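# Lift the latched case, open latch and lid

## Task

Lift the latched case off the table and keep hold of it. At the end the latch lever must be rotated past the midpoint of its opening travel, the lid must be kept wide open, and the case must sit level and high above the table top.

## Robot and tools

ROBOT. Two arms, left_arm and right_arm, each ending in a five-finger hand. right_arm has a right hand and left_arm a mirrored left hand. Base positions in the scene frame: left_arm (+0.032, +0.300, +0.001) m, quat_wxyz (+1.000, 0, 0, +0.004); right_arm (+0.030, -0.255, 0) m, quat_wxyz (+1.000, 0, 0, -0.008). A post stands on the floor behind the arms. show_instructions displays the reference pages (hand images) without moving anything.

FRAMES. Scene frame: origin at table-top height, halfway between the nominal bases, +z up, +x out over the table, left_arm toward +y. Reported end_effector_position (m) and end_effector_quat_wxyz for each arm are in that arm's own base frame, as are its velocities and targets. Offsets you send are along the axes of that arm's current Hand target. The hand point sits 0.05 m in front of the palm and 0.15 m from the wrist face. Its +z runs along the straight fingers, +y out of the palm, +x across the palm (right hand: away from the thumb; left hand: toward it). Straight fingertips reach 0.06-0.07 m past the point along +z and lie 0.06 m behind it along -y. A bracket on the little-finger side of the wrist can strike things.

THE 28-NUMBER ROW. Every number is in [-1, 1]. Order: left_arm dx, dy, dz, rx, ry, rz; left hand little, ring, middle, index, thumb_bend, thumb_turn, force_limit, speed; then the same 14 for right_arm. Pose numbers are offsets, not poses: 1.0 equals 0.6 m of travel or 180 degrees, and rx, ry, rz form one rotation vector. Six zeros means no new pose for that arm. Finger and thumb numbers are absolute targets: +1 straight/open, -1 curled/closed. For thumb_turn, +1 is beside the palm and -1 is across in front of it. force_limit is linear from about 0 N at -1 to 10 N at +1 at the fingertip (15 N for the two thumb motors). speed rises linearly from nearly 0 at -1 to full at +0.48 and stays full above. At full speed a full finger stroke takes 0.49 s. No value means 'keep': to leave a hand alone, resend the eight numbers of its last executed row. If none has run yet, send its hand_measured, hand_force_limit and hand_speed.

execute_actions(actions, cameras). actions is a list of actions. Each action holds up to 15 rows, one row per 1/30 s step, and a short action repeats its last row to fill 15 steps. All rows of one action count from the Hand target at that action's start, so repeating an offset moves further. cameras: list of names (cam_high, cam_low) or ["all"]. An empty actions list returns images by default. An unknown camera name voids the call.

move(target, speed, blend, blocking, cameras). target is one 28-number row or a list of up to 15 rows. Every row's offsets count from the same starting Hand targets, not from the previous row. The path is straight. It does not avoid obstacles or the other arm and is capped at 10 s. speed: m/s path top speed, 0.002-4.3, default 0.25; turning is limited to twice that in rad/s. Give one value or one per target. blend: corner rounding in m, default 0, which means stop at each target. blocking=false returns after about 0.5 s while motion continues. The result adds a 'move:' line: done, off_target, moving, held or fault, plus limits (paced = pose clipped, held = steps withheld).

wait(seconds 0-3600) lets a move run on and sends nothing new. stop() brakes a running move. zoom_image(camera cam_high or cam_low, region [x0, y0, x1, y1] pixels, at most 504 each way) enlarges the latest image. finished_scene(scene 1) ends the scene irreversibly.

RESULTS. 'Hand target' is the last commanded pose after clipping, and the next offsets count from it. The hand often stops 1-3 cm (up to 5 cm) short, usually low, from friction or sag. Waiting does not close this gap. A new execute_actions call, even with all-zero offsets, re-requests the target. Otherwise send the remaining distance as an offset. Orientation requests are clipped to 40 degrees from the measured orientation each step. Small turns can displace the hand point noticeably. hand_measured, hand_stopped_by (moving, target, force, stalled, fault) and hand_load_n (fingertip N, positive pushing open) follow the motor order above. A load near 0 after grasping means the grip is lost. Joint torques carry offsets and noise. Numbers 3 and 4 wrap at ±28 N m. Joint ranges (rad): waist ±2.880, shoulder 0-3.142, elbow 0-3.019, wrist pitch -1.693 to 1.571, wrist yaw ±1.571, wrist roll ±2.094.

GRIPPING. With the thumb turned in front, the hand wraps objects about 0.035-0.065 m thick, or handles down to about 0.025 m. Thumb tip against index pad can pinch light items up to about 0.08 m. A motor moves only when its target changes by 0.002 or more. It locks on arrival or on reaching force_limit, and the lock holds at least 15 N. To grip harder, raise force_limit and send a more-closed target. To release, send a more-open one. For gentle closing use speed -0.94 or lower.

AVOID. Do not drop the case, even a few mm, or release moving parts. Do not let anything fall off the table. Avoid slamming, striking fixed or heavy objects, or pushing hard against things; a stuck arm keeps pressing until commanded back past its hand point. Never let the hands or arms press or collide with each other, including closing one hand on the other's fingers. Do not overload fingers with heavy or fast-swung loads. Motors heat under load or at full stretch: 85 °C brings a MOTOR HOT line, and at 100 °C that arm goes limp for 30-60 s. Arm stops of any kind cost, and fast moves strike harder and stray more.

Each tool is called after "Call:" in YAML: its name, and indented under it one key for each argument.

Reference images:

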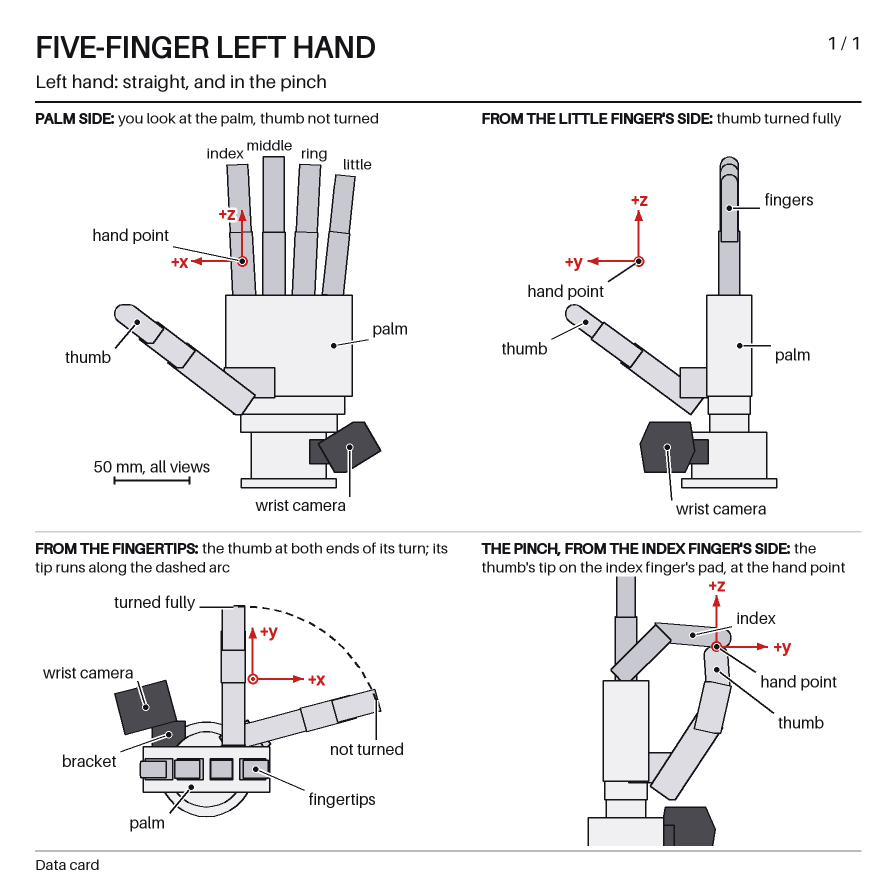

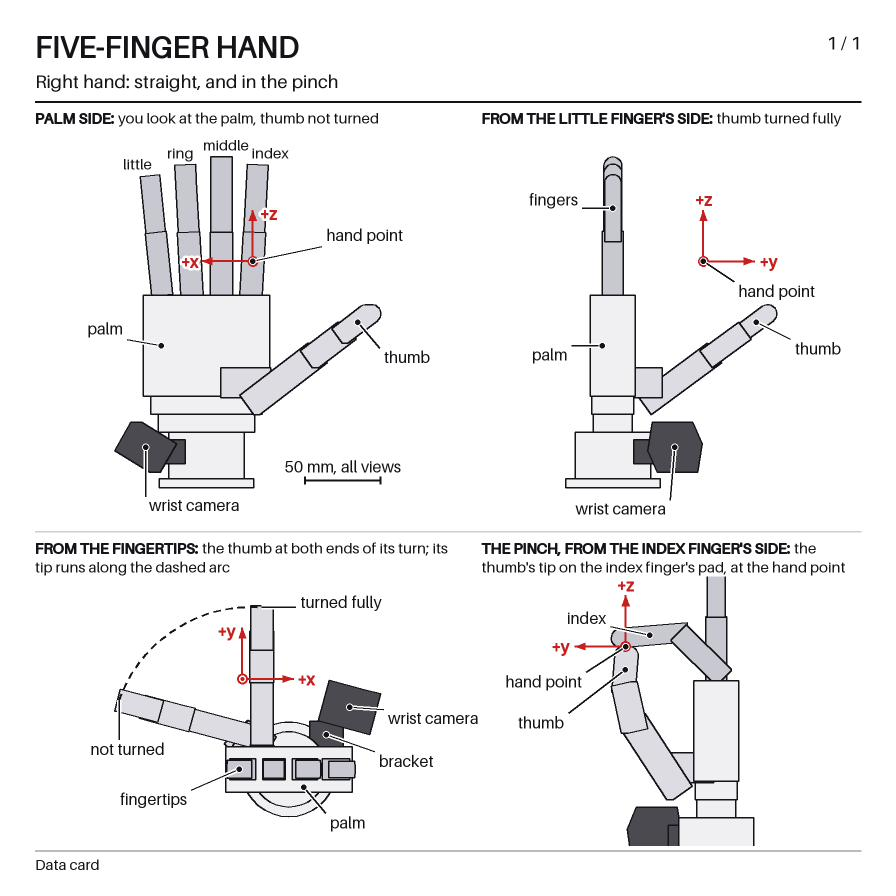

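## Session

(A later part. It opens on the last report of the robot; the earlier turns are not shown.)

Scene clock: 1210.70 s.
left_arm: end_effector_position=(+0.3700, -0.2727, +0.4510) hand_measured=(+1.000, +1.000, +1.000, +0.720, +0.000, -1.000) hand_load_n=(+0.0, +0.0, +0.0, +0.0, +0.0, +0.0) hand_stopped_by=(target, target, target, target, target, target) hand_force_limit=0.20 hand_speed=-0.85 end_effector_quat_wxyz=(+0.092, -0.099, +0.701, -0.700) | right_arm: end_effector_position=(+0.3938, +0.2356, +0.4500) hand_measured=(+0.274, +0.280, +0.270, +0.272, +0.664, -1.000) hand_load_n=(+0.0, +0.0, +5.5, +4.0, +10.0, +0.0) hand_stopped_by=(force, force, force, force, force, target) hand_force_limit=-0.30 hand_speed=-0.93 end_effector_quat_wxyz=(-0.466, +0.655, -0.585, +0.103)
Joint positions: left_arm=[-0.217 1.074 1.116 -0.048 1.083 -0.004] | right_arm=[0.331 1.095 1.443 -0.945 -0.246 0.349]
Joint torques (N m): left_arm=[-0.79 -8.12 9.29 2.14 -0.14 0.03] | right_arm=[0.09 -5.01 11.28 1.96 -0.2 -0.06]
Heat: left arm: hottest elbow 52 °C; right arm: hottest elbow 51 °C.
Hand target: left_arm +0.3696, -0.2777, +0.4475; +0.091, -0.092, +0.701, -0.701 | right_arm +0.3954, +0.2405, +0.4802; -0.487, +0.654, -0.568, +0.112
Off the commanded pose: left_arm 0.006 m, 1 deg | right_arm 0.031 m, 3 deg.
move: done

Call:
execute_actions:
  actions:
    - [[0,0,0,0,0,0,1,1,1,0.40,0.0,-1,-0.65,-0.85,0,0,0,0,0,0,0.25,0.24,0.18,0.16,0.5,-1,-0.3,-0.93]]
    - [[0,0,0,0,0,0,1,1,1,0.40,0.0,-1,-0.65,-0.85,0,0,0,0,0,0,0.25,0.24,0.18,0.16,0.5,-1,-0.3,-0.93]]
    - [[0,0,0,0,0,0,1,1,1,0.40,0.0,-1,-0.65,-0.85,0,0,0,0,0,0,0.25,0.24,0.18,0.16,0.5,-1,-0.3,-0.93]]

Scene clock: 1214.13 s.
left_arm: end_effector_position=(+0.3702, -0.2727, +0.4512) hand_measured=(+1.000, +1.000, +1.000, +0.568, +0.000, -1.000) hand_load_n=(+0.0, -0.5, +0.0, +0.0, +0.0, +0.0) hand_stopped_by=(target, target, target, force, target, target) hand_force_limit=-0.65 hand_speed=-0.85 end_effector_quat_wxyz=(+0.093, -0.098, +0.701, -0.700) | right_arm: end_effector_position=(+0.3940, +0.2356, +0.4496) hand_measured=(+0.274, +0.280, +0.270, +0.272, +0.664, -1.000) hand_load_n=(+0.0, +0.0, +5.5, +4.0, +10.0, +0.0) hand_stopped_by=(force, force, force, force, force, target) hand_force_limit=-0.30 hand_speed=-0.93 end_effector_quat_wxyz=(-0.466, +0.656, -0.586, +0.102)
Joint positions: left_arm=[-0.217 1.074 1.116 -0.046 1.082 -0.004] | right_arm=[0.331 1.095 1.443 -0.945 -0.246 0.349]
Joint torques (N m): left_arm=[-0.79 -8.12 9.26 2.1 -0.11 0.03] | right_arm=[0.09 -5.07 11.29 1.99 -0.2 -0.05]
Heat: left arm: hottest elbow 51 °C; right arm: hottest elbow 51 °C.
Hand target: left_arm +0.3696, -0.2777, +0.4475; +0.091, -0.092, +0.701, -0.701 | right_arm +0.3954, +0.2405, +0.4802; -0.487, +0.654, -0.568, +0.112
Off the commanded pose: left_arm 0.006 m, 1 deg | right_arm 0.031 m, 3 deg.

Call:
move:
  target: [0,0,0.0083,0,0,0,1,1,1,0.60,0.0,-1,-0.65,-0.85,0,0,0,0,0,0,0.25,0.24,0.18,0.16,0.5,-1,-0.3,-0.93]
  speed: 0.04
  cameras: ["cam_low"]

Call:
zoom_image:
  camera: "cam_low"
  region: [210, 82, 240, 108]

Scene clock: 1217.13 s.
left_arm: end_effector_position=(+0.3710, -0.2744, +0.4513) hand_measured=(+1.000, +1.000, +1.000, +0.600, +0.000, -1.000) hand_load_n=(+0.0, +0.0, +0.0, +0.0, +0.0, +0.0) hand_stopped_by=(target, target, target, target, target, target) hand_force_limit=-0.65 hand_speed=-0.85 end_effector_quat_wxyz=(+0.095, -0.100, +0.701, -0.700) | right_arm: end_effector_position=(+0.3948, +0.2347, +0.4493) hand_measured=(+0.274, +0.280, +0.270, +0.272, +0.664, -1.000) hand_load_n=(+0.0, +0.0, +5.5, +4.0, +9.5, +0.0) hand_stopped_by=(force, force, force, force, force, target) hand_force_limit=-0.30 hand_speed=-0.93 end_effector_quat_wxyz=(-0.465, +0.655, -0.587, +0.105)
Joint positions: left_arm=[-0.222 1.074 1.116 -0.045 1.071 -0.004] | right_arm=[0.331 1.095 1.443 -0.945 -0.24 0.349]
Joint torques (N m): left_arm=[-1.32 -7.53 9.61 2.13 -0.15 0.03] | right_arm=[0.09 -5.07 11.29 1.99 -0.38 -0.06]
Heat: left arm: hottest elbow 51 °C; right arm: hottest elbow 51 °C.
Hand target: left_arm +0.3709, -0.2825, +0.4475; +0.091, -0.092, +0.701, -0.701 | right_arm +0.3954, +0.2404, +0.4802; -0.487, +0.654, -0.568, +0.112
Off the commanded pose: left_arm 0.009 m, 1 deg | right_arm 0.031 m, 3 deg.
move: done

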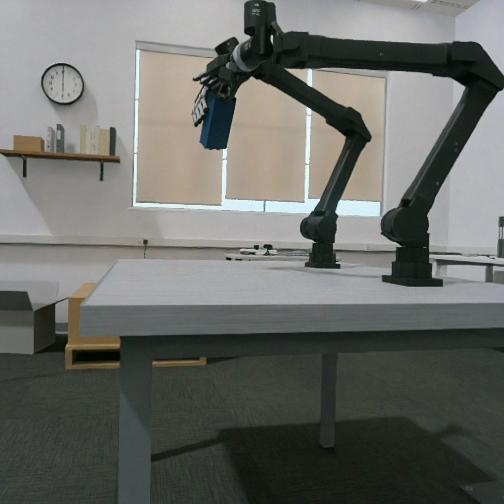

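Scaled by 16.800.

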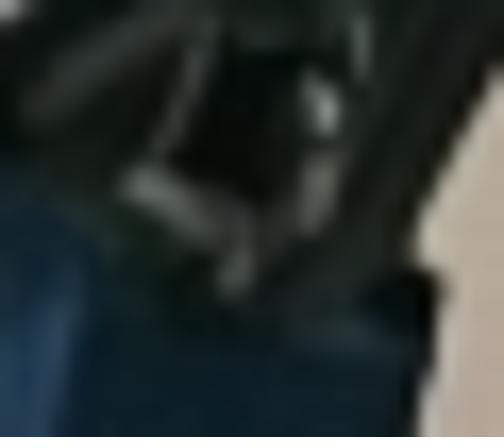

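Call:
execute_actions:
  actions:
    - [[0,0,0,0,0,0,1,1,1,0.60,-0.3,-1,-0.7,-0.9,0,0,0,0,0,0,0.25,0.24,0.18,0.16,0.5,-1,-0.3,-0.93]]
    - [[0,0,0,0,0,0,1,1,1,0.60,-0.3,-1,-0.7,-0.9,0,0,0,0,0,0,0.25,0.24,0.18,0.16,0.5,-1,-0.3,-0.93]]
    - [[0,0,0,0,0,0,1,1,1,0.60,-0.3,-1,-0.7,-0.9,0,0,0,0,0,0,0.25,0.24,0.18,0.16,0.5,-1,-0.3,-0.93]]
    - [[0,0,0,0,0,0,1,1,1,0.60,-0.3,-1,-0.7,-0.9,0,0,0,0,0,0,0.25,0.24,0.18,0.16,0.5,-1,-0.3,-0.93]]

Scene clock: 1222.77 s.
left_arm: end_effector_position=(+0.3710, -0.2744, +0.4513) hand_measured=(+1.000, +1.000, +1.000, +0.600, -0.300, -1.000) hand_load_n=(+0.0, +0.0, +0.0, +0.0, +0.0, +0.0) hand_stopped_by=(target, target, target, target, target, target) hand_force_limit=-0.70 hand_speed=-0.90 end_effector_quat_wxyz=(+0.095, -0.100, +0.701, -0.700) | right_arm: end_effector_position=(+0.3950, +0.2345, +0.4505) hand_measured=(+0.274, +0.280, +0.270, +0.272, +0.664, -1.000) hand_load_n=(+0.0, +0.0, +5.5, +4.0, +10.0, +0.0) hand_stopped_by=(force, force, force, force, force, target) hand_force_limit=-0.30 hand_speed=-0.93 end_effector_quat_wxyz=(-0.466, +0.655, -0.586, +0.105)
Joint positions: left_arm=[-0.222 1.074 1.116 -0.045 1.071 -0.004] | right_arm=[0.33 1.095 1.446 -0.945 -0.24 0.348]
Joint torques (N m): left_arm=[-1.38 -7.53 9.59 2.14 -0.16 0.03] | right_arm=[0.09 -5.01 11.15 1.98 -0.39 -0.05]
Heat: left arm: hottest elbow 50 °C; right arm: hottest elbow 51 °C.
Hand target: left_arm +0.3709, -0.2825, +0.4475; +0.091, -0.092, +0.701, -0.701 | right_arm +0.3954, +0.2405, +0.4802; -0.487, +0.654, -0.568, +0.112
Off the commanded pose: left_arm 0.009 m, 1 deg | right_arm 0.030 m, 3 deg.

Call:
move:
  target:
    - [0,0,-0.02,0,0,0,1,1,1,0.75,0.6,-1,-0.7,-0.6,0,0,0,0,0,0,0.25,0.24,0.18,0.16,0.5,-1,-0.3,-0.93]
    - [0,0.0133,-0.02,0,0,0,1,1,1,0.75,0.6,-1,-0.7,-0.6,0,0,0,0,0,0,0.25,0.24,0.18,0.16,0.5,-1,-0.3,-0.93]
  speed: 0.04
  cameras: ["cam_low"]

Call:
zoom_image:
  camera: "cam_low"
  region: [186, 70, 250, 156]

Scene clock: 1237.73 s.
left_arm: end_effector_position=(+0.3682, -0.2724, +0.4444) hand_measured=(+1.000, +1.000, +1.000, +0.750, +0.600, -1.000) hand_load_n=(+0.0, +0.0, +0.5, +0.0, +0.0, +0.0) hand_stopped_by=(target, target, target, target, target, target) hand_force_limit=-0.70 hand_speed=-0.60 end_effector_quat_wxyz=(+0.090, -0.093, +0.701, -0.701) | right_arm: end_effector_position=(+0.3952, +0.2352, +0.4476) hand_measured=(+0.274, +0.280, +0.270, +0.272, +0.664, -1.000) hand_load_n=(+0.5, +0.0, +5.5, +4.0, +10.0, +0.0) hand_stopped_by=(force, force, force, force, force, target) hand_force_limit=-0.30 hand_speed=-0.93 end_effector_quat_wxyz=(-0.462, +0.657, -0.586, +0.103)
Joint positions: left_arm=[-0.215 1.073 1.097 -0.023 1.097 -0.004] | right_arm=[0.33 1.1 1.446 -0.95 -0.244 0.345]
Joint torques (N m): left_arm=[0.5 -8.82 8.66 1.81 0.01 0.03] | right_arm=[0.09 -5.54 11.14 2.15 -0.27 -0.01]
Heat: left arm: hottest elbow 50 °C; right arm: hottest elbow 51 °C.
Hand target: left_arm +0.3678, -0.2710, +0.4394; +0.091, -0.092, +0.701, -0.701 | right_arm +0.3954, +0.2404, +0.4803; -0.487, +0.654, -0.568, +0.112
Off the commanded pose: left_arm 0.005 m, 0 deg | right_arm 0.033 m, 4 deg.
move: done

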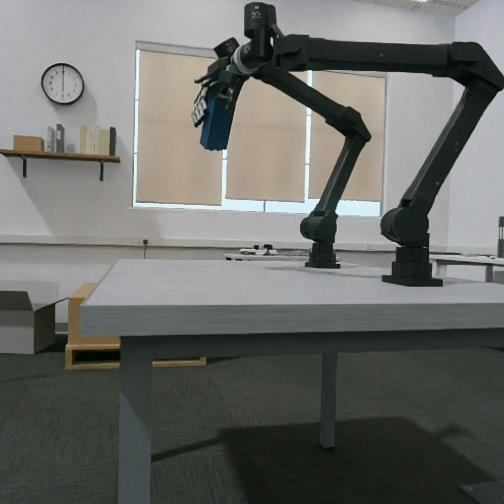

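Scaled by 5.860.

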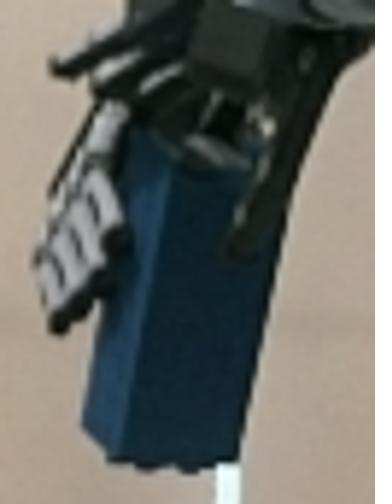

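Call:
move:
  target: [0,-0.035,-0.01,0,0,0,1,1,1,0.75,0.6,-1,-0.7,-0.6,0,0,0,0,0,0,0.25,0.24,0.18,0.16,0.5,-1,-0.3,-0.93]
  speed: 0.05
  cameras: ["cam_low","cam_high"]

Call:
zoom_image:
  camera: "cam_low"
  region: [186, 70, 250, 156]

Call:
zoom_image:
  camera: "cam_high"
  region: [270, 120, 346, 196]

Scene clock: 1240.10 s.
left_arm: end_effector_position=(+0.3661, -0.2676, +0.4407) hand_measured=(+1.000, +1.000, +1.000, +0.750, +0.600, -1.000) hand_load_n=(+0.0, +0.0, +0.0, +0.0, +0.0, +0.0) hand_stopped_by=(target, target, target, target, target, target) hand_force_limit=-0.70 hand_speed=-0.60 end_effector_quat_wxyz=(+0.078, -0.102, +0.705, -0.698) | right_arm: end_effector_position=(+0.3951, +0.2353, +0.4477) hand_measured=(+0.274, +0.280, +0.270, +0.272, +0.664, -1.000) hand_load_n=(+0.0, +0.0, +5.5, +4.0, +10.0, +0.0) hand_stopped_by=(force, force, force, force, force, target) hand_force_limit=-0.30 hand_speed=-0.93 end_effector_quat_wxyz=(-0.462, +0.657, -0.586, +0.102)
Joint positions: left_arm=[-0.203 1.072 1.097 -0.056 1.112 -0.004] | right_arm=[0.33 1.1 1.446 -0.95 -0.245 0.345]
Joint torques (N m): left_arm=[0.73 -9.23 12.49 1.09 0.04 0.01] | right_arm=[0.09 -5.48 11.14 2.15 -0.24 -0.02]
Heat: left arm: hottest elbow 50 °C; right arm: hottest elbow 51 °C.
Hand target: left_arm +0.3664, -0.2651, +0.4604; +0.091, -0.093, +0.701, -0.701 | right_arm +0.3954, +0.2404, +0.4803; -0.487, +0.654, -0.568, +0.112
Off the commanded pose: left_arm 0.020 m, 2 deg | right_arm 0.033 m, 4 deg.
move: off_target (left_arm)

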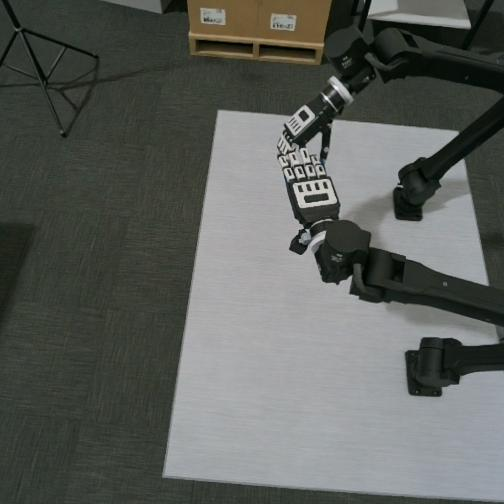

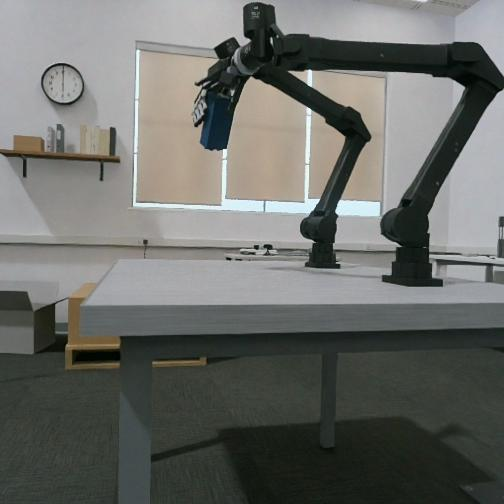

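Scaled by 5.860.

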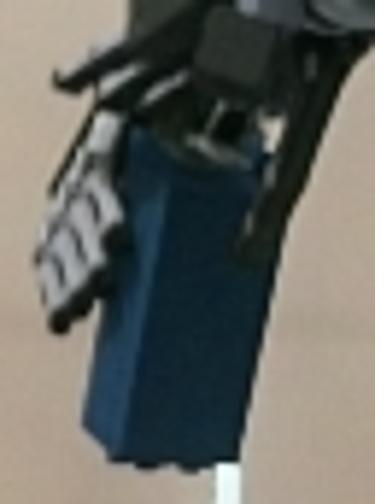

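Scaled by 6.632.

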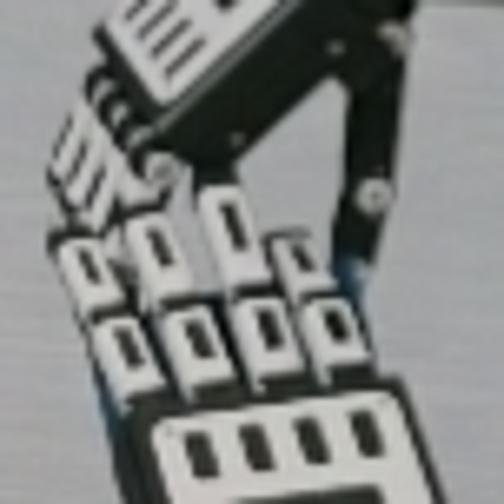

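Call:
execute_actions:
  actions:
    - [[0,0,0,0,0,0,1,1,1,0.2,0.6,-1,-0.5,-0.8,0,0,0,0,0,0,0.25,0.24,0.18,0.16,0.5,-1,-0.3,-0.93]]
    - [[0,0,0,0,0,0,1,1,1,0.2,0.6,-1,-0.5,-0.8,0,0,0,0,0,0,0.25,0.24,0.18,0.16,0.5,-1,-0.3,-0.93]]
    - [[0,0,0,0,0,0,1,1,1,0.2,0.6,-1,-0.5,-0.8,0,0,0,0,0,0,0.25,0.24,0.18,0.16,0.5,-1,-0.3,-0.93]]
  cameras: ["cam_low","cam_high"]

Call:
zoom_image:
  camera: "cam_high"
  region: [270, 120, 346, 196]

Scene clock: 1243.40 s.
left_arm: end_effector_position=(+0.3656, -0.2674, +0.4414) hand_measured=(+1.000, +1.000, +1.000, +0.696, +0.600, -1.000) hand_load_n=(+0.0, +0.0, +0.0, +1.5, +0.0, +0.0) hand_stopped_by=(target, target, target, force, target, target) hand_force_limit=-0.50 hand_speed=-0.80 end_effector_quat_wxyz=(+0.079, -0.102, +0.704, -0.698) | right_arm: end_effector_position=(+0.3949, +0.2356, +0.4475) hand_measured=(+0.274, +0.280, +0.270, +0.272, +0.664, -1.000) hand_load_n=(+0.0, +0.0, +5.5, +4.0, +10.0, +0.0) hand_stopped_by=(force, force, force, force, force, target) hand_force_limit=-0.30 hand_speed=-0.93 end_effector_quat_wxyz=(-0.462, +0.658, -0.586, +0.102)
Joint positions: left_arm=[-0.203 1.07 1.097 -0.056 1.112 -0.004] | right_arm=[0.331 1.101 1.446 -0.95 -0.246 0.344]
Joint torques (N m): left_arm=[0.73 -9.05 12.51 1.07 0.05 0.01] | right_arm=[0.09 -5.54 11.12 2.17 -0.2 0]
Heat: left arm: hottest elbow 51 °C; right arm: hottest elbow 52 °C.
Hand target: left_arm +0.3664, -0.2651, +0.4605; +0.091, -0.092, +0.701, -0.701 | right_arm +0.3953, +0.2405, +0.4803; -0.487, +0.654, -0.568, +0.112
Off the commanded pose: left_arm 0.019 m, 2 deg | right_arm 0.033 m, 4 deg.

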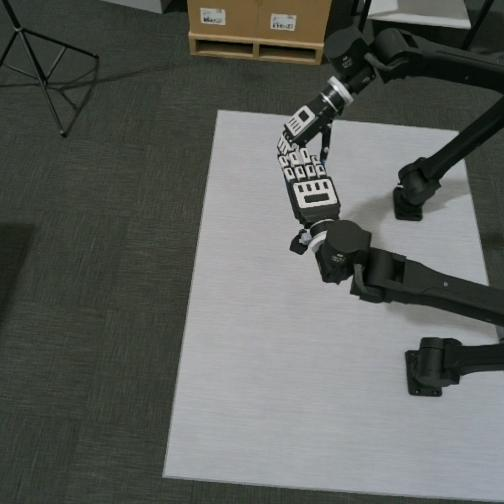

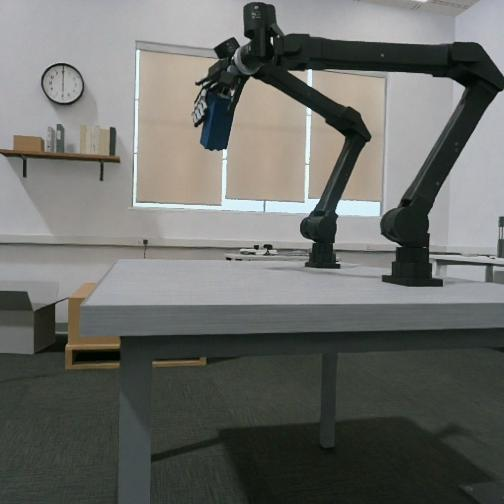

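Scaled by 6.632.

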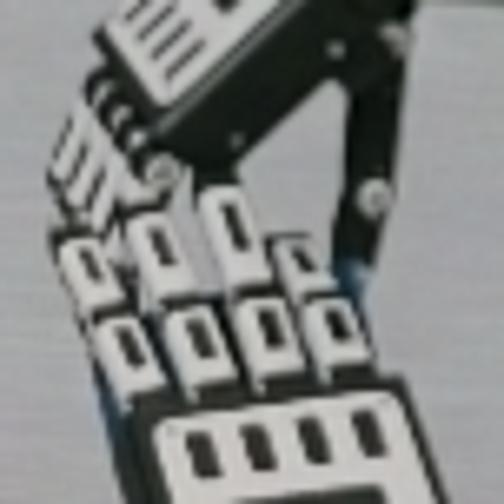

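Call:
move:
  target: [0,0,-0.0167,0,0,0,1,1,1,0.2,0.6,-1,-0.5,-0.8,0,0,0,0,0,0,0.25,0.24,0.18,0.16,0.5,-1,-0.3,-0.93]
  speed: 0.03

Scene clock: 1246.03 s.
left_arm: end_effector_position=(+0.3641, -0.2584, +0.4440) hand_measured=(+1.000, +1.000, +1.000, +0.696, +0.600, -1.000) hand_load_n=(+0.0, +0.0, +0.0, +0.5, +0.0, +0.0) hand_stopped_by=(target, target, target, force, target, target) hand_force_limit=-0.50 hand_speed=-0.80 end_effector_quat_wxyz=(+0.080, -0.101, +0.704, -0.699) | right_arm: end_effector_position=(+0.3939, +0.2372, +0.4476) hand_measured=(+0.274, +0.280, +0.270, +0.272, +0.664, -1.000) hand_load_n=(+0.0, +0.0, +5.5, +4.5, +10.0, +0.0) hand_stopped_by=(force, force, force, force, force, target) hand_force_limit=-0.30 hand_speed=-0.93 end_effector_quat_wxyz=(-0.463, +0.659, -0.584, +0.100)
Joint positions: left_arm=[-0.178 1.062 1.097 -0.062 1.137 -0.004] | right_arm=[0.334 1.101 1.446 -0.95 -0.248 0.344]
Joint torques (N m): left_arm=[0.85 -9.11 11.93 1.13 0.05 0.02] | right_arm=[-0.15 -5.54 11.14 2.15 -0.12 0]
Heat: left arm: hottest elbow 52 °C; right arm: hottest elbow 52 °C.
Hand target: left_arm +0.3638, -0.2555, +0.4604; +0.091, -0.093, +0.701, -0.701 | right_arm +0.3954, +0.2404, +0.4803; -0.487, +0.654, -0.568, +0.112
Off the commanded pose: left_arm 0.017 m, 2 deg | right_arm 0.033 m, 4 deg.
move: off_target (left_arm)

Call:
move:
  target: [0,0,-0.0167,0,0,0,1,1,1,0.2,0.6,-1,-0.5,-0.8,0,0,0,0,0,0,0.25,0.24,0.18,0.16,0.5,-1,-0.3,-0.93]
  speed: 0.03
  cameras: ["cam_low","cam_high"]

Call:
zoom_image:
  camera: "cam_low"
  region: [186, 70, 250, 156]

Call:
zoom_image:
  camera: "cam_high"
  region: [270, 120, 346, 196]

Scene clock: 1247.97 s.
left_arm: end_effector_position=(+0.3618, -0.2487, +0.4480) hand_measured=(+1.000, +1.000, +1.000, +0.696, +0.600, -1.000) hand_load_n=(+0.0, +0.0, +0.0, +0.5, +0.0, +0.5) hand_stopped_by=(target, target, target, force, target, target) hand_force_limit=-0.50 hand_speed=-0.80 end_effector_quat_wxyz=(+0.082, -0.098, +0.703, -0.700) | right_arm: end_effector_position=(+0.3939, +0.2372, +0.4476) hand_measured=(+0.274, +0.280, +0.270, +0.272, +0.664, -1.000) hand_load_n=(+0.0, +0.0, +5.5, +4.5, +10.0, +0.0) hand_stopped_by=(force, force, force, force, force, target) hand_force_limit=-0.30 hand_speed=-0.93 end_effector_quat_wxyz=(-0.463, +0.659, -0.584, +0.100)
Joint positions: left_arm=[-0.152 1.05 1.097 -0.066 1.163 -0.004] | right_arm=[0.334 1.101 1.446 -0.95 -0.248 0.344]
Joint torques (N m): left_arm=[0.85 -8.88 11.37 1.11 0.04 0.02] | right_arm=[-0.21 -5.54 11.14 2.15 -0.13 0]
Heat: left arm: hottest elbow 53 °C; right arm: hottest elbow 52 °C.
Hand target: left_arm +0.3612, -0.2458, +0.4605; +0.091, -0.092, +0.701, -0.701 | right_arm +0.3954, +0.2404, +0.4803; -0.487, +0.654, -0.568, +0.112
Off the commanded pose: left_arm 0.013 m, 1 deg | right_arm 0.033 m, 4 deg.
move: off_target (left_arm)

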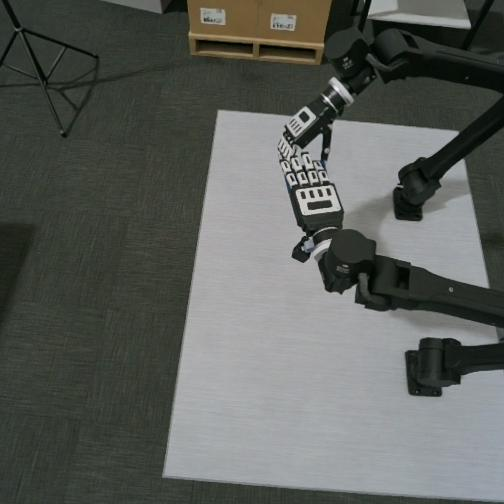

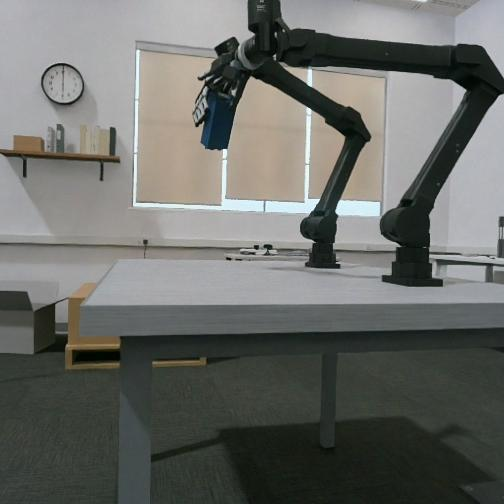

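Scaled by 5.860.

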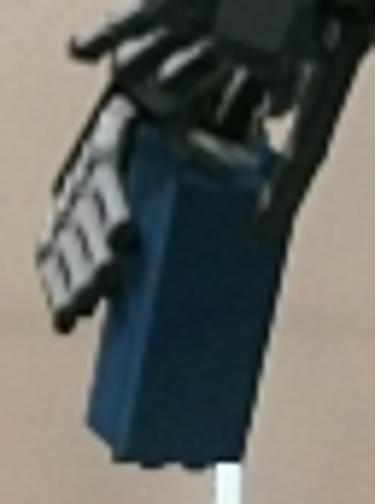

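Scaled by 6.632.

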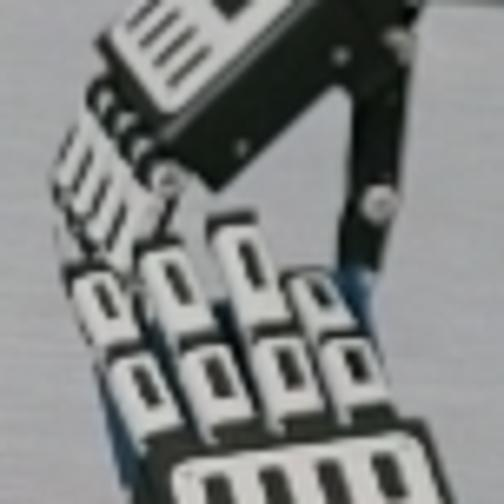

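Call:
move:
  target:
    - [0,0,-0.15,0,0,0,1,1,1,1,0.6,-1,-0.5,-0.6,0,0,0,0,0,0,0.25,0.24,0.18,0.16,0.5,-1,-0.3,-0.93]
    - [0.008,0.278,-0.15,0,0,0,1,1,1,1,0.6,-1,-0.5,-0.6,0,0,0,0,0,0,0.25,0.24,0.18,0.16,0.5,-1,-0.3,-0.93]
    - [0.008,0.278,0.0215,0,0,0,1,1,1,1,0.6,-1,-0.5,-0.6,0,0,0,0,0,0,0.25,0.24,0.18,0.16,0.5,-1,-0.3,-0.93]
  speed: [0.12,0.15,0.06]
  cameras: ["cam_low","cam_high"]

Call:
zoom_image:
  camera: "cam_low"
  region: [186, 70, 266, 166]

Call:
zoom_image:
  camera: "cam_high"
  region: [270, 120, 350, 216]

Scene clock: 1262.03 s.
left_arm: end_effector_position=(+0.3468, -0.2547, +0.2696) hand_measured=(+1.000, +1.000, +1.000, +1.000, +0.600, -1.000) hand_load_n=(+0.0, +0.0, -0.5, +0.0, +0.0, +0.0) hand_stopped_by=(target, target, target, target, target, target) hand_force_limit=-0.50 hand_speed=-0.60 end_effector_quat_wxyz=(+0.076, -0.109, +0.708, -0.694) | right_arm: end_effector_position=(+0.3939, +0.2372, +0.4476) hand_measured=(+0.274, +0.280, +0.270, +0.272, +0.664, -1.000) hand_load_n=(+0.0, +0.0, +6.0, +4.0, +10.0, +0.0) hand_stopped_by=(force, force, force, force, force, target) hand_force_limit=-0.30 hand_speed=-0.93 end_effector_quat_wxyz=(-0.463, +0.659, -0.584, +0.100)
Joint positions: left_arm=[-0.179 1.111 0.673 0.376 1.129 0.013] | right_arm=[0.334 1.101 1.446 -0.95 -0.248 0.344]
Joint torques (N m): left_arm=[-0.15 -7.36 12.85 2.13 -0.11 -0.15] | right_arm=[-0.15 -5.54 11.12 2.17 -0.12 0]
Heat: left arm: hottest elbow 53 °C; right arm: hottest elbow 52 °C.
Hand target: left_arm +0.3596, -0.2595, +0.2939; +0.091, -0.092, +0.701, -0.701 | right_arm +0.3954, +0.2404, +0.4803; -0.487, +0.654, -0.568, +0.112
Off the commanded pose: left_arm 0.028 m, 3 deg | right_arm 0.033 m, 4 deg.
move: off_target (left_arm)

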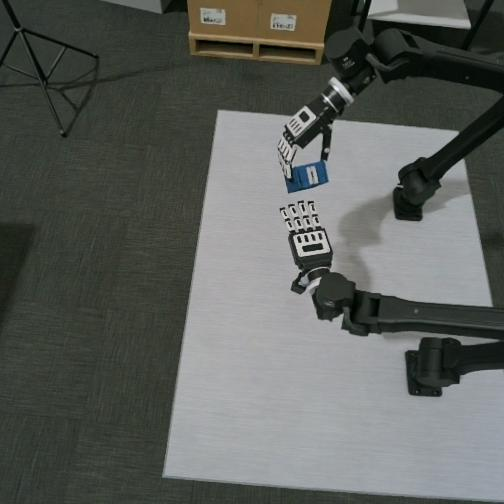

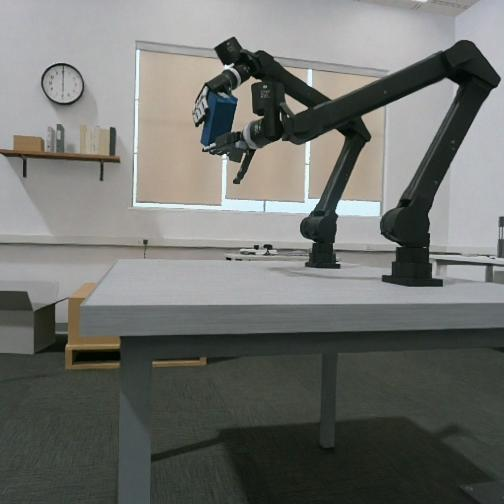

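Scaled by 5.250.

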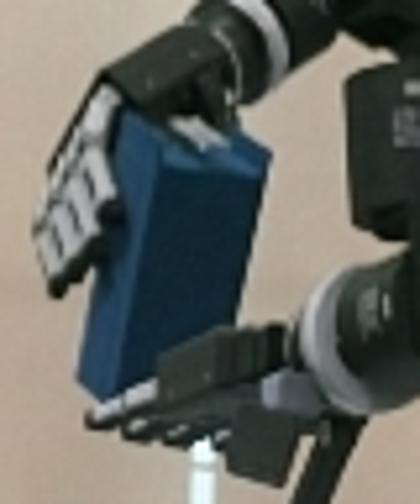

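Scaled by 5.250.

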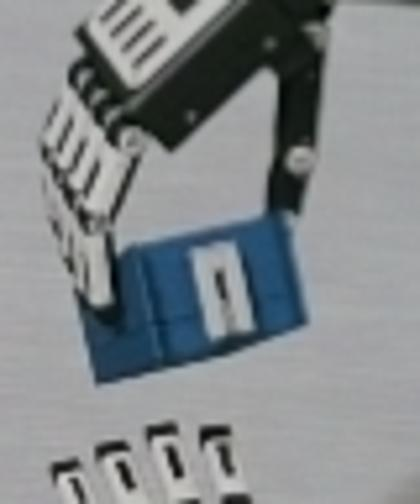

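Call:
move:
  target: [0.0,-0.05,0,0,0,0,1,1,1,1,0.6,-1,-0.5,-0.6,0,0,0,0,0,0,0.25,0.24,0.18,0.16,0.5,-1,-0.3,-0.93]
  speed: 0.06
  cameras: ["cam_low","cam_high"]

Call:
zoom_image:
  camera: "cam_low"
  region: [186, 70, 266, 166]

Call:
zoom_image:
  camera: "cam_high"
  region: [270, 120, 350, 216]

Scene clock: 1265.60 s.
left_arm: end_effector_position=(+0.3517, -0.2557, +0.2955) hand_measured=(+1.000, +1.000, +1.000, +1.000, +0.600, -1.000) hand_load_n=(+0.0, +0.0, +0.0, +0.0, +0.0, +0.0) hand_stopped_by=(target, target, target, target, target, target) hand_force_limit=-0.50 hand_speed=-0.60 end_effector_quat_wxyz=(+0.079, -0.107, +0.707, -0.695) | right_arm: end_effector_position=(+0.3939, +0.2372, +0.4476) hand_measured=(+0.274, +0.280, +0.270, +0.272, +0.664, -1.000) hand_load_n=(+0.0, +0.0, +5.5, +4.0, +9.5, +0.0) hand_stopped_by=(force, force, force, force, force, target) hand_force_limit=-0.30 hand_speed=-0.93 end_effector_quat_wxyz=(-0.463, +0.659, -0.584, +0.100)
Joint positions: left_arm=[-0.179 1.092 0.73 0.312 1.129 0.009] | right_arm=[0.334 1.101 1.446 -0.95 -0.248 0.344]
Joint torques (N m): left_arm=[-0.15 -8.76 13.37 1.17 -0.11 -0.13] | right_arm=[-0.15 -5.48 11.12 2.17 -0.12 0]
Heat: left arm: hottest elbow 53 °C; right arm: hottest elbow 52 °C.
Hand target: left_arm +0.3596, -0.2595, +0.3238; +0.091, -0.092, +0.701, -0.701 | right_arm +0.3954, +0.2404, +0.4803; -0.487, +0.654, -0.568, +0.112
Off the commanded pose: left_arm 0.030 m, 2 deg | right_arm 0.033 m, 4 deg.
move: off_target (left_arm)

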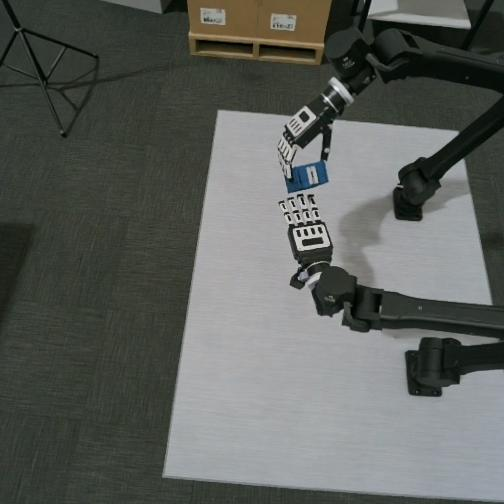

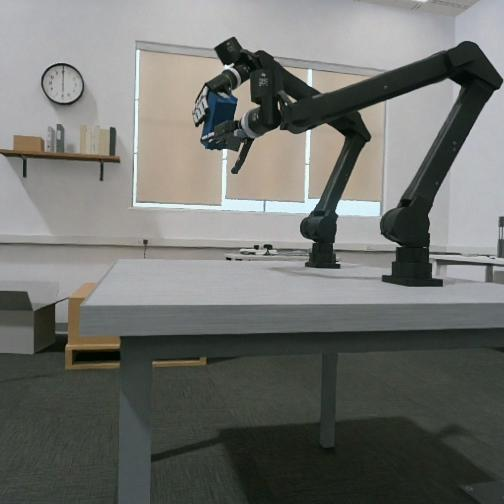

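Scaled by 5.250.

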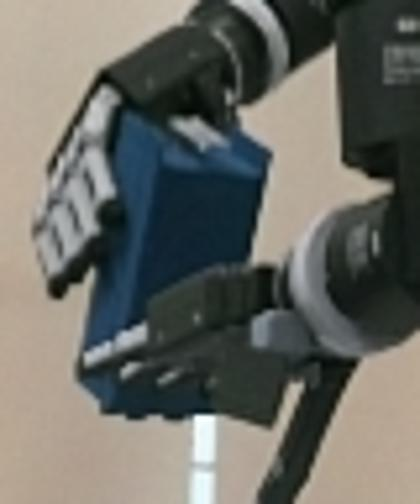

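Scaled by 5.250.

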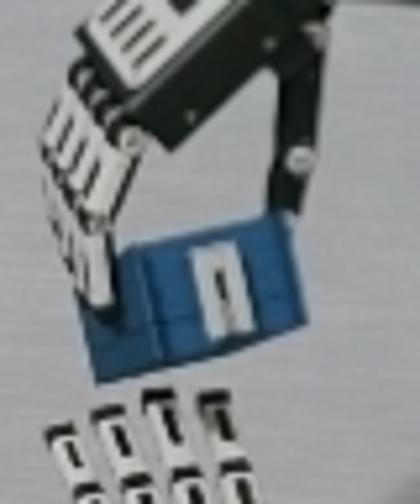

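Call:
move:
  target: [0.0,0,0.033,0,0,0,1,1,1,1,0.6,-1,-0.5,-0.6,0,0,0,0,0,0,0.25,0.24,0.18,0.16,0.5,-1,-0.3,-0.93]
  speed: 0.04
  cameras: ["cam_high"]

Call:
zoom_image:
  camera: "cam_high"
  region: [270, 120, 350, 216]

Scene clock: 1267.83 s.
left_arm: end_effector_position=(+0.3540, -0.2703, +0.2965) hand_measured=(+1.000, +1.000, +1.000, +1.000, +0.600, -1.000) hand_load_n=(+0.0, +0.0, -0.5, +0.0, +0.0, +0.0) hand_stopped_by=(target, target, target, target, target, target) hand_force_limit=-0.50 hand_speed=-0.60 end_effector_quat_wxyz=(+0.082, -0.109, +0.707, -0.694) | right_arm: end_effector_position=(+0.3946, +0.2361, +0.4475) hand_measured=(+0.274, +0.280, +0.270, +0.272, +0.664, -1.000) hand_load_n=(+0.0, +0.0, +6.0, +3.5, +10.0, -0.5) hand_stopped_by=(force, force, force, force, force, target) hand_force_limit=-0.30 hand_speed=-0.93 end_effector_quat_wxyz=(-0.462, +0.660, -0.583, +0.104)
Joint positions: left_arm=[-0.221 1.102 0.741 0.312 1.079 0.009] | right_arm=[0.334 1.101 1.446 -0.95 -0.243 0.337]
Joint torques (N m): left_arm=[-0.79 -7.47 13.94 1.48 -0.11 -0.12] | right_arm=[-0.21 -5.54 11.07 2.15 -0.29 0.06]
Heat: left arm: hottest elbow 53 °C; right arm: hottest elbow 52 °C.
Hand target: left_arm +0.3647, -0.2786, +0.3237; +0.091, -0.092, +0.701, -0.701 | right_arm +0.3954, +0.2404, +0.4802; -0.487, +0.654, -0.568, +0.112
Off the commanded pose: left_arm 0.031 m, 2 deg | right_arm 0.033 m, 4 deg.
move: off_target (left_arm)

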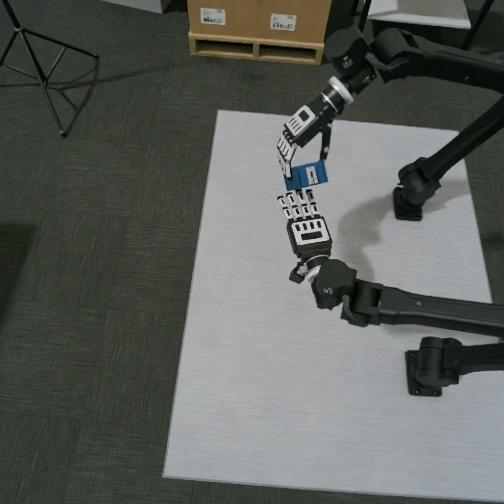

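Scaled by 5.250.

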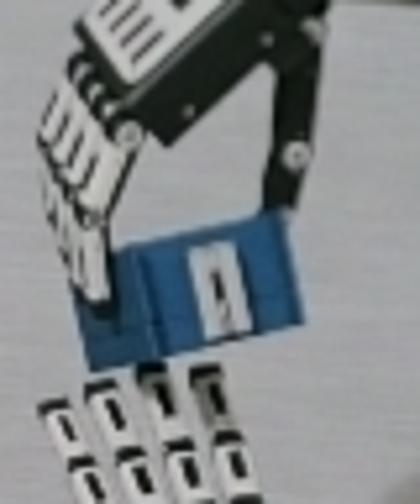

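Call:
move:
  target: [0.0,0,0.02,0,0,0,1,1,1,1,0.6,-1,-0.5,-0.6,0,0,0,0,0,0,0.25,0.24,0.18,0.16,0.5,-1,-0.3,-0.93]
  speed: 0.04
  cameras: ["cam_high"]

Call:
zoom_image:
  camera: "cam_high"
  region: [270, 120, 350, 216]

Scene clock: 1269.50 s.
left_arm: end_effector_position=(+0.3568, -0.2807, +0.2965) hand_measured=(+1.000, +1.000, +1.000, +1.000, +0.600, -1.000) hand_load_n=(+0.0, +0.0, +0.0, +0.0, +0.0, +0.0) hand_stopped_by=(target, target, target, target, target, target) hand_force_limit=-0.50 hand_speed=-0.60 end_effector_quat_wxyz=(+0.081, -0.110, +0.708, -0.693) | right_arm: end_effector_position=(+0.3951, +0.2351, +0.4469) hand_measured=(+0.274, +0.280, +0.270, +0.272, +0.664, -1.000) hand_load_n=(+0.0, -0.5, +5.5, +3.5, +10.0, -1.5) hand_stopped_by=(force, force, force, force, force, target) hand_force_limit=-0.30 hand_speed=-0.93 end_effector_quat_wxyz=(-0.461, +0.662, -0.581, +0.108)
Joint positions: left_arm=[-0.249 1.118 0.753 0.312 1.051 0.009] | right_arm=[0.334 1.101 1.446 -0.95 -0.239 0.329]
Joint torques (N m): left_arm=[-0.85 -7.53 13.94 1.68 -0.15 -0.12] | right_arm=[-0.15 -5.54 11.06 2.15 -0.45 0.16]
Heat: left arm: hottest elbow 53 °C; right arm: hottest elbow 52 °C.
Hand target: left_arm +0.3678, -0.2903, +0.3238; +0.091, -0.092, +0.701, -0.701 | right_arm +0.3954, +0.2404, +0.4802; -0.487, +0.654, -0.568, +0.112
Off the commanded pose: left_arm 0.031 m, 3 deg | right_arm 0.034 m, 4 deg.
move: off_target (left_arm)

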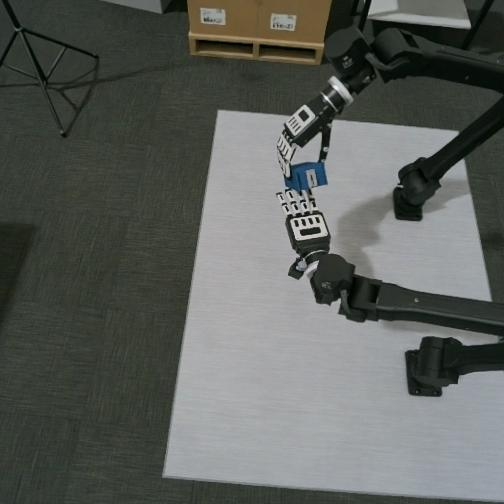

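Scaled by 5.250.

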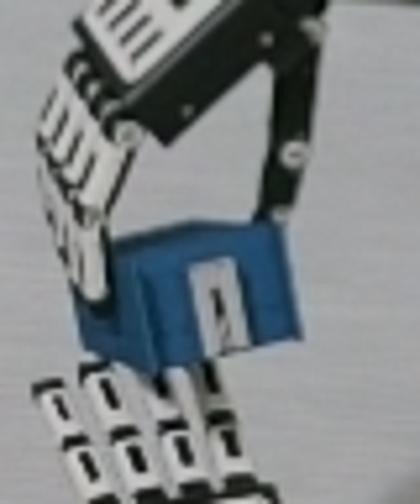

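Call:
move:
  target: [0.0,0,0.025,0,0,0,1,1,1,1,0.6,-1,-0.5,-0.6,0,0,0,0,0,0,0.25,0.24,0.18,0.16,0.5,-1,-0.3,-0.93]
  speed: 0.04
  cameras: ["cam_high"]

Call:
zoom_image:
  camera: "cam_high"
  region: [270, 120, 350, 216]

Scene clock: 1271.17 s.
left_arm: end_effector_position=(+0.3603, -0.2942, +0.2929) hand_measured=(+1.000, +1.000, +1.000, +1.000, +0.600, -1.000) hand_load_n=(+0.0, +0.0, -1.0, -0.5, +0.0, +0.0) hand_stopped_by=(target, target, target, target, target, target) hand_force_limit=-0.50 hand_speed=-0.60 end_effector_quat_wxyz=(+0.078, -0.113, +0.710, -0.691) | right_arm: end_effector_position=(+0.3953, +0.2348, +0.4468) hand_measured=(+0.274, +0.280, +0.270, +0.272, +0.664, -1.000) hand_load_n=(+0.0, +0.0, +5.0, +4.5, +10.0, -2.0) hand_stopped_by=(force, force, force, force, force, target) hand_force_limit=-0.30 hand_speed=-0.93 end_effector_quat_wxyz=(-0.461, +0.662, -0.581, +0.108)
Joint positions: left_arm=[-0.284 1.142 0.766 0.312 1.014 0.009] | right_arm=[0.333 1.101 1.446 -0.95 -0.238 0.327]
Joint torques (N m): left_arm=[-0.85 -8.18 14.15 1.89 -0.1 -0.12] | right_arm=[-0.15 -5.54 11.07 2.15 -0.48 0.16]
Heat: left arm: hottest elbow 54 °C; right arm: hottest elbow 52 °C.
Hand target: left_arm +0.3718, -0.3047, +0.3237; +0.091, -0.093, +0.701, -0.701 | right_arm +0.3954, +0.2403, +0.4802; -0.487, +0.654, -0.568, +0.112
Off the commanded pose: left_arm 0.035 m, 3 deg | right_arm 0.034 m, 4 deg.
move: off_target (left_arm)

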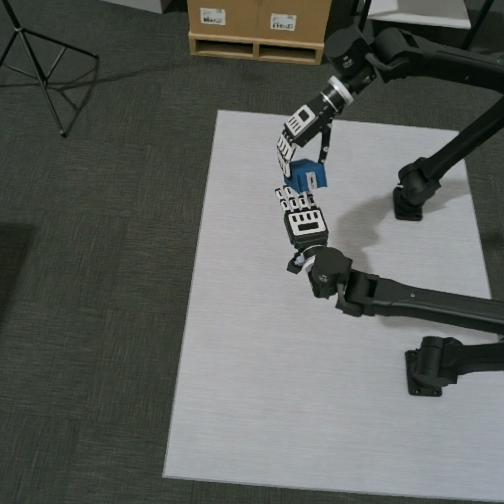

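Scaled by 5.250.

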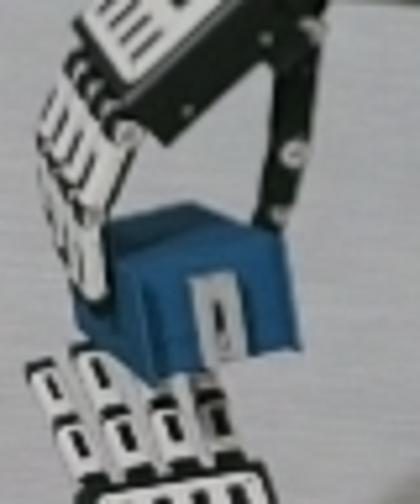

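Call:
move:
  target:
    - [0.0,0,-0.1,0,0,0,1,1,1,1,0.6,-1,-0.5,-0.6,0,0,0,0,0,0,0.25,0.24,0.18,0.16,0.5,-1,-0.3,-0.93]
    - [0.0,-0.15,-0.25,0,0,0,1,1,1,1,0.6,-1,-0.5,-0.6,0,0,0,0,0,0,0.25,0.24,0.18,0.16,0.5,-1,-0.3,-0.93]
    - [0.0,-0.3,-0.28,0,0,0,1,1,1,1,0.6,-1,-0.5,-0.6,0,0,0,0.0074,-0.0512,0.0722,0.25,0.24,0.18,0.16,0.5,-1,-0.3,-0.93]
  speed: [0.08,0.12,0.08]
  cameras: ["cam_high","cam_low"]

Call:
zoom_image:
  camera: "cam_high"
  region: [270, 130, 350, 206]

Call:
zoom_image:
  camera: "cam_low"
  region: [186, 70, 250, 156]

Scene clock: 1278.53 s.
left_arm: end_effector_position=(+0.3257, -0.1448, +0.4807) hand_measured=(+1.000, +1.000, +1.000, +1.000, +0.600, -1.000) hand_load_n=(+0.0, +0.0, +0.0, +0.0, +0.0, +0.0) hand_stopped_by=(target, target, target, target, target, target) hand_force_limit=-0.50 hand_speed=-0.60 end_effector_quat_wxyz=(+0.076, -0.104, +0.699, -0.703) | right_arm: end_effector_position=(+0.3969, +0.2427, +0.4658) hand_measured=(+0.274, +0.280, +0.270, +0.272, +0.664, -1.000) hand_load_n=(+0.0, +0.0, +5.0, +4.5, +10.5, -1.5) hand_stopped_by=(force, force, force, force, force, target) hand_force_limit=-0.30 hand_speed=-0.93 end_effector_quat_wxyz=(-0.533, +0.598, -0.599, +0.007)
Joint positions: left_arm=[0.167 0.963 1.12 -0.156 1.482 -0.039] | right_arm=[0.248 1.076 1.366 -0.796 -0.467 0.529]
Joint torques (N m): left_arm=[0.79 -5.77 13.87 0.92 0.02 -0.05] | right_arm=[-0.91 -6.42 7.64 2.89 -0.26 0.26]
Motor temperatures (°C): left_arm=[28 33 55 30 28 26] | right_arm=[28 32 53 28 28 29]
Heat: left arm: hottest elbow 55 °C; right arm: hottest elbow 53 °C.
Hand target: left_arm +0.3288, -0.1423, +0.5037; +0.091, -0.092, +0.701, -0.701 | right_arm +0.3954, +0.2404, +0.4803; -0.548, +0.586, -0.596, +0.010
Off the commanded pose: left_arm 0.023 m, 2 deg | right_arm 0.015 m, 2 deg.
move: off_target (left_arm, right_arm)

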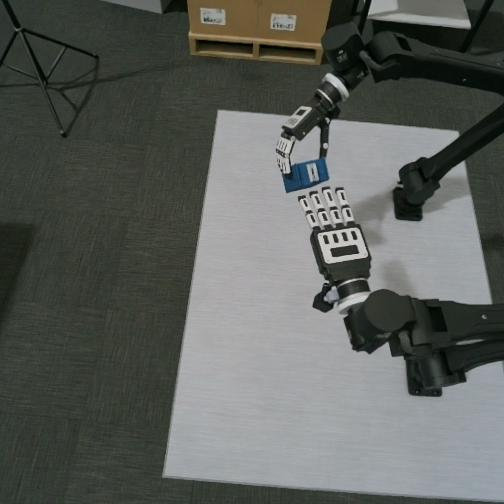

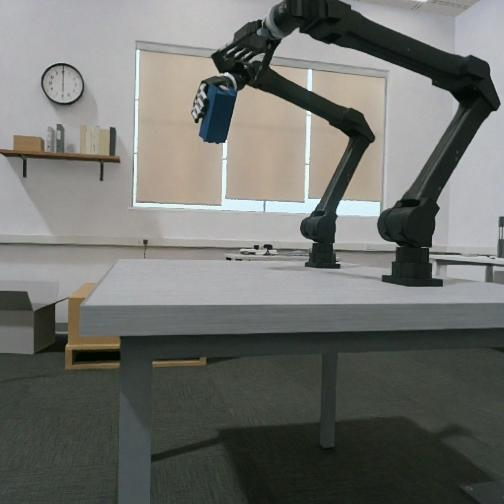

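Scaled by 6.300.

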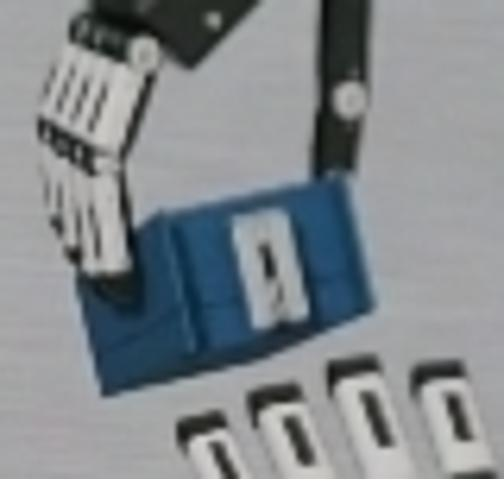

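Scaled by 5.860.

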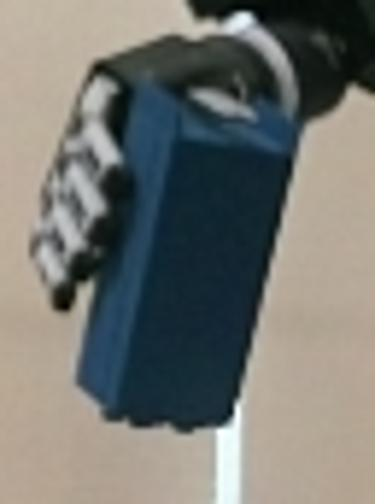

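Call:
zoom_image:
  camera: "cam_low"
  region: [210, 78, 240, 104]

Call:
zoom_image:
  camera: "cam_high"
  region: [294, 160, 334, 192]

Scaled by 16.800.

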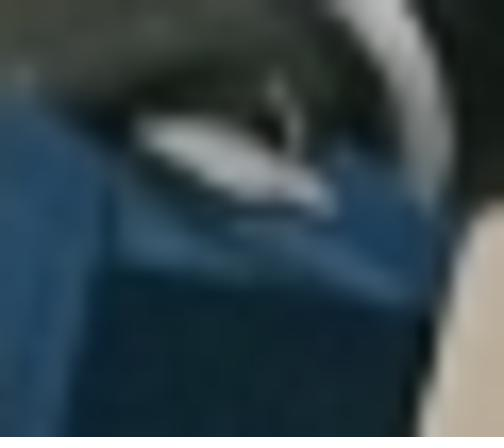

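Scaled by 12.600.

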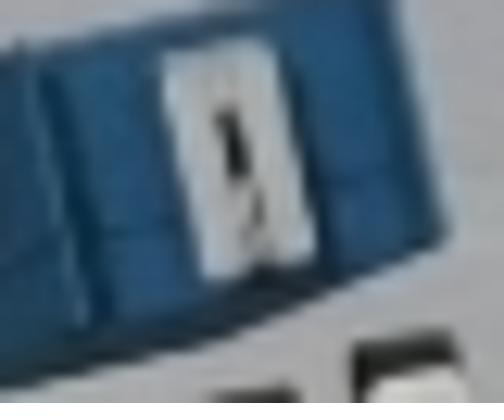

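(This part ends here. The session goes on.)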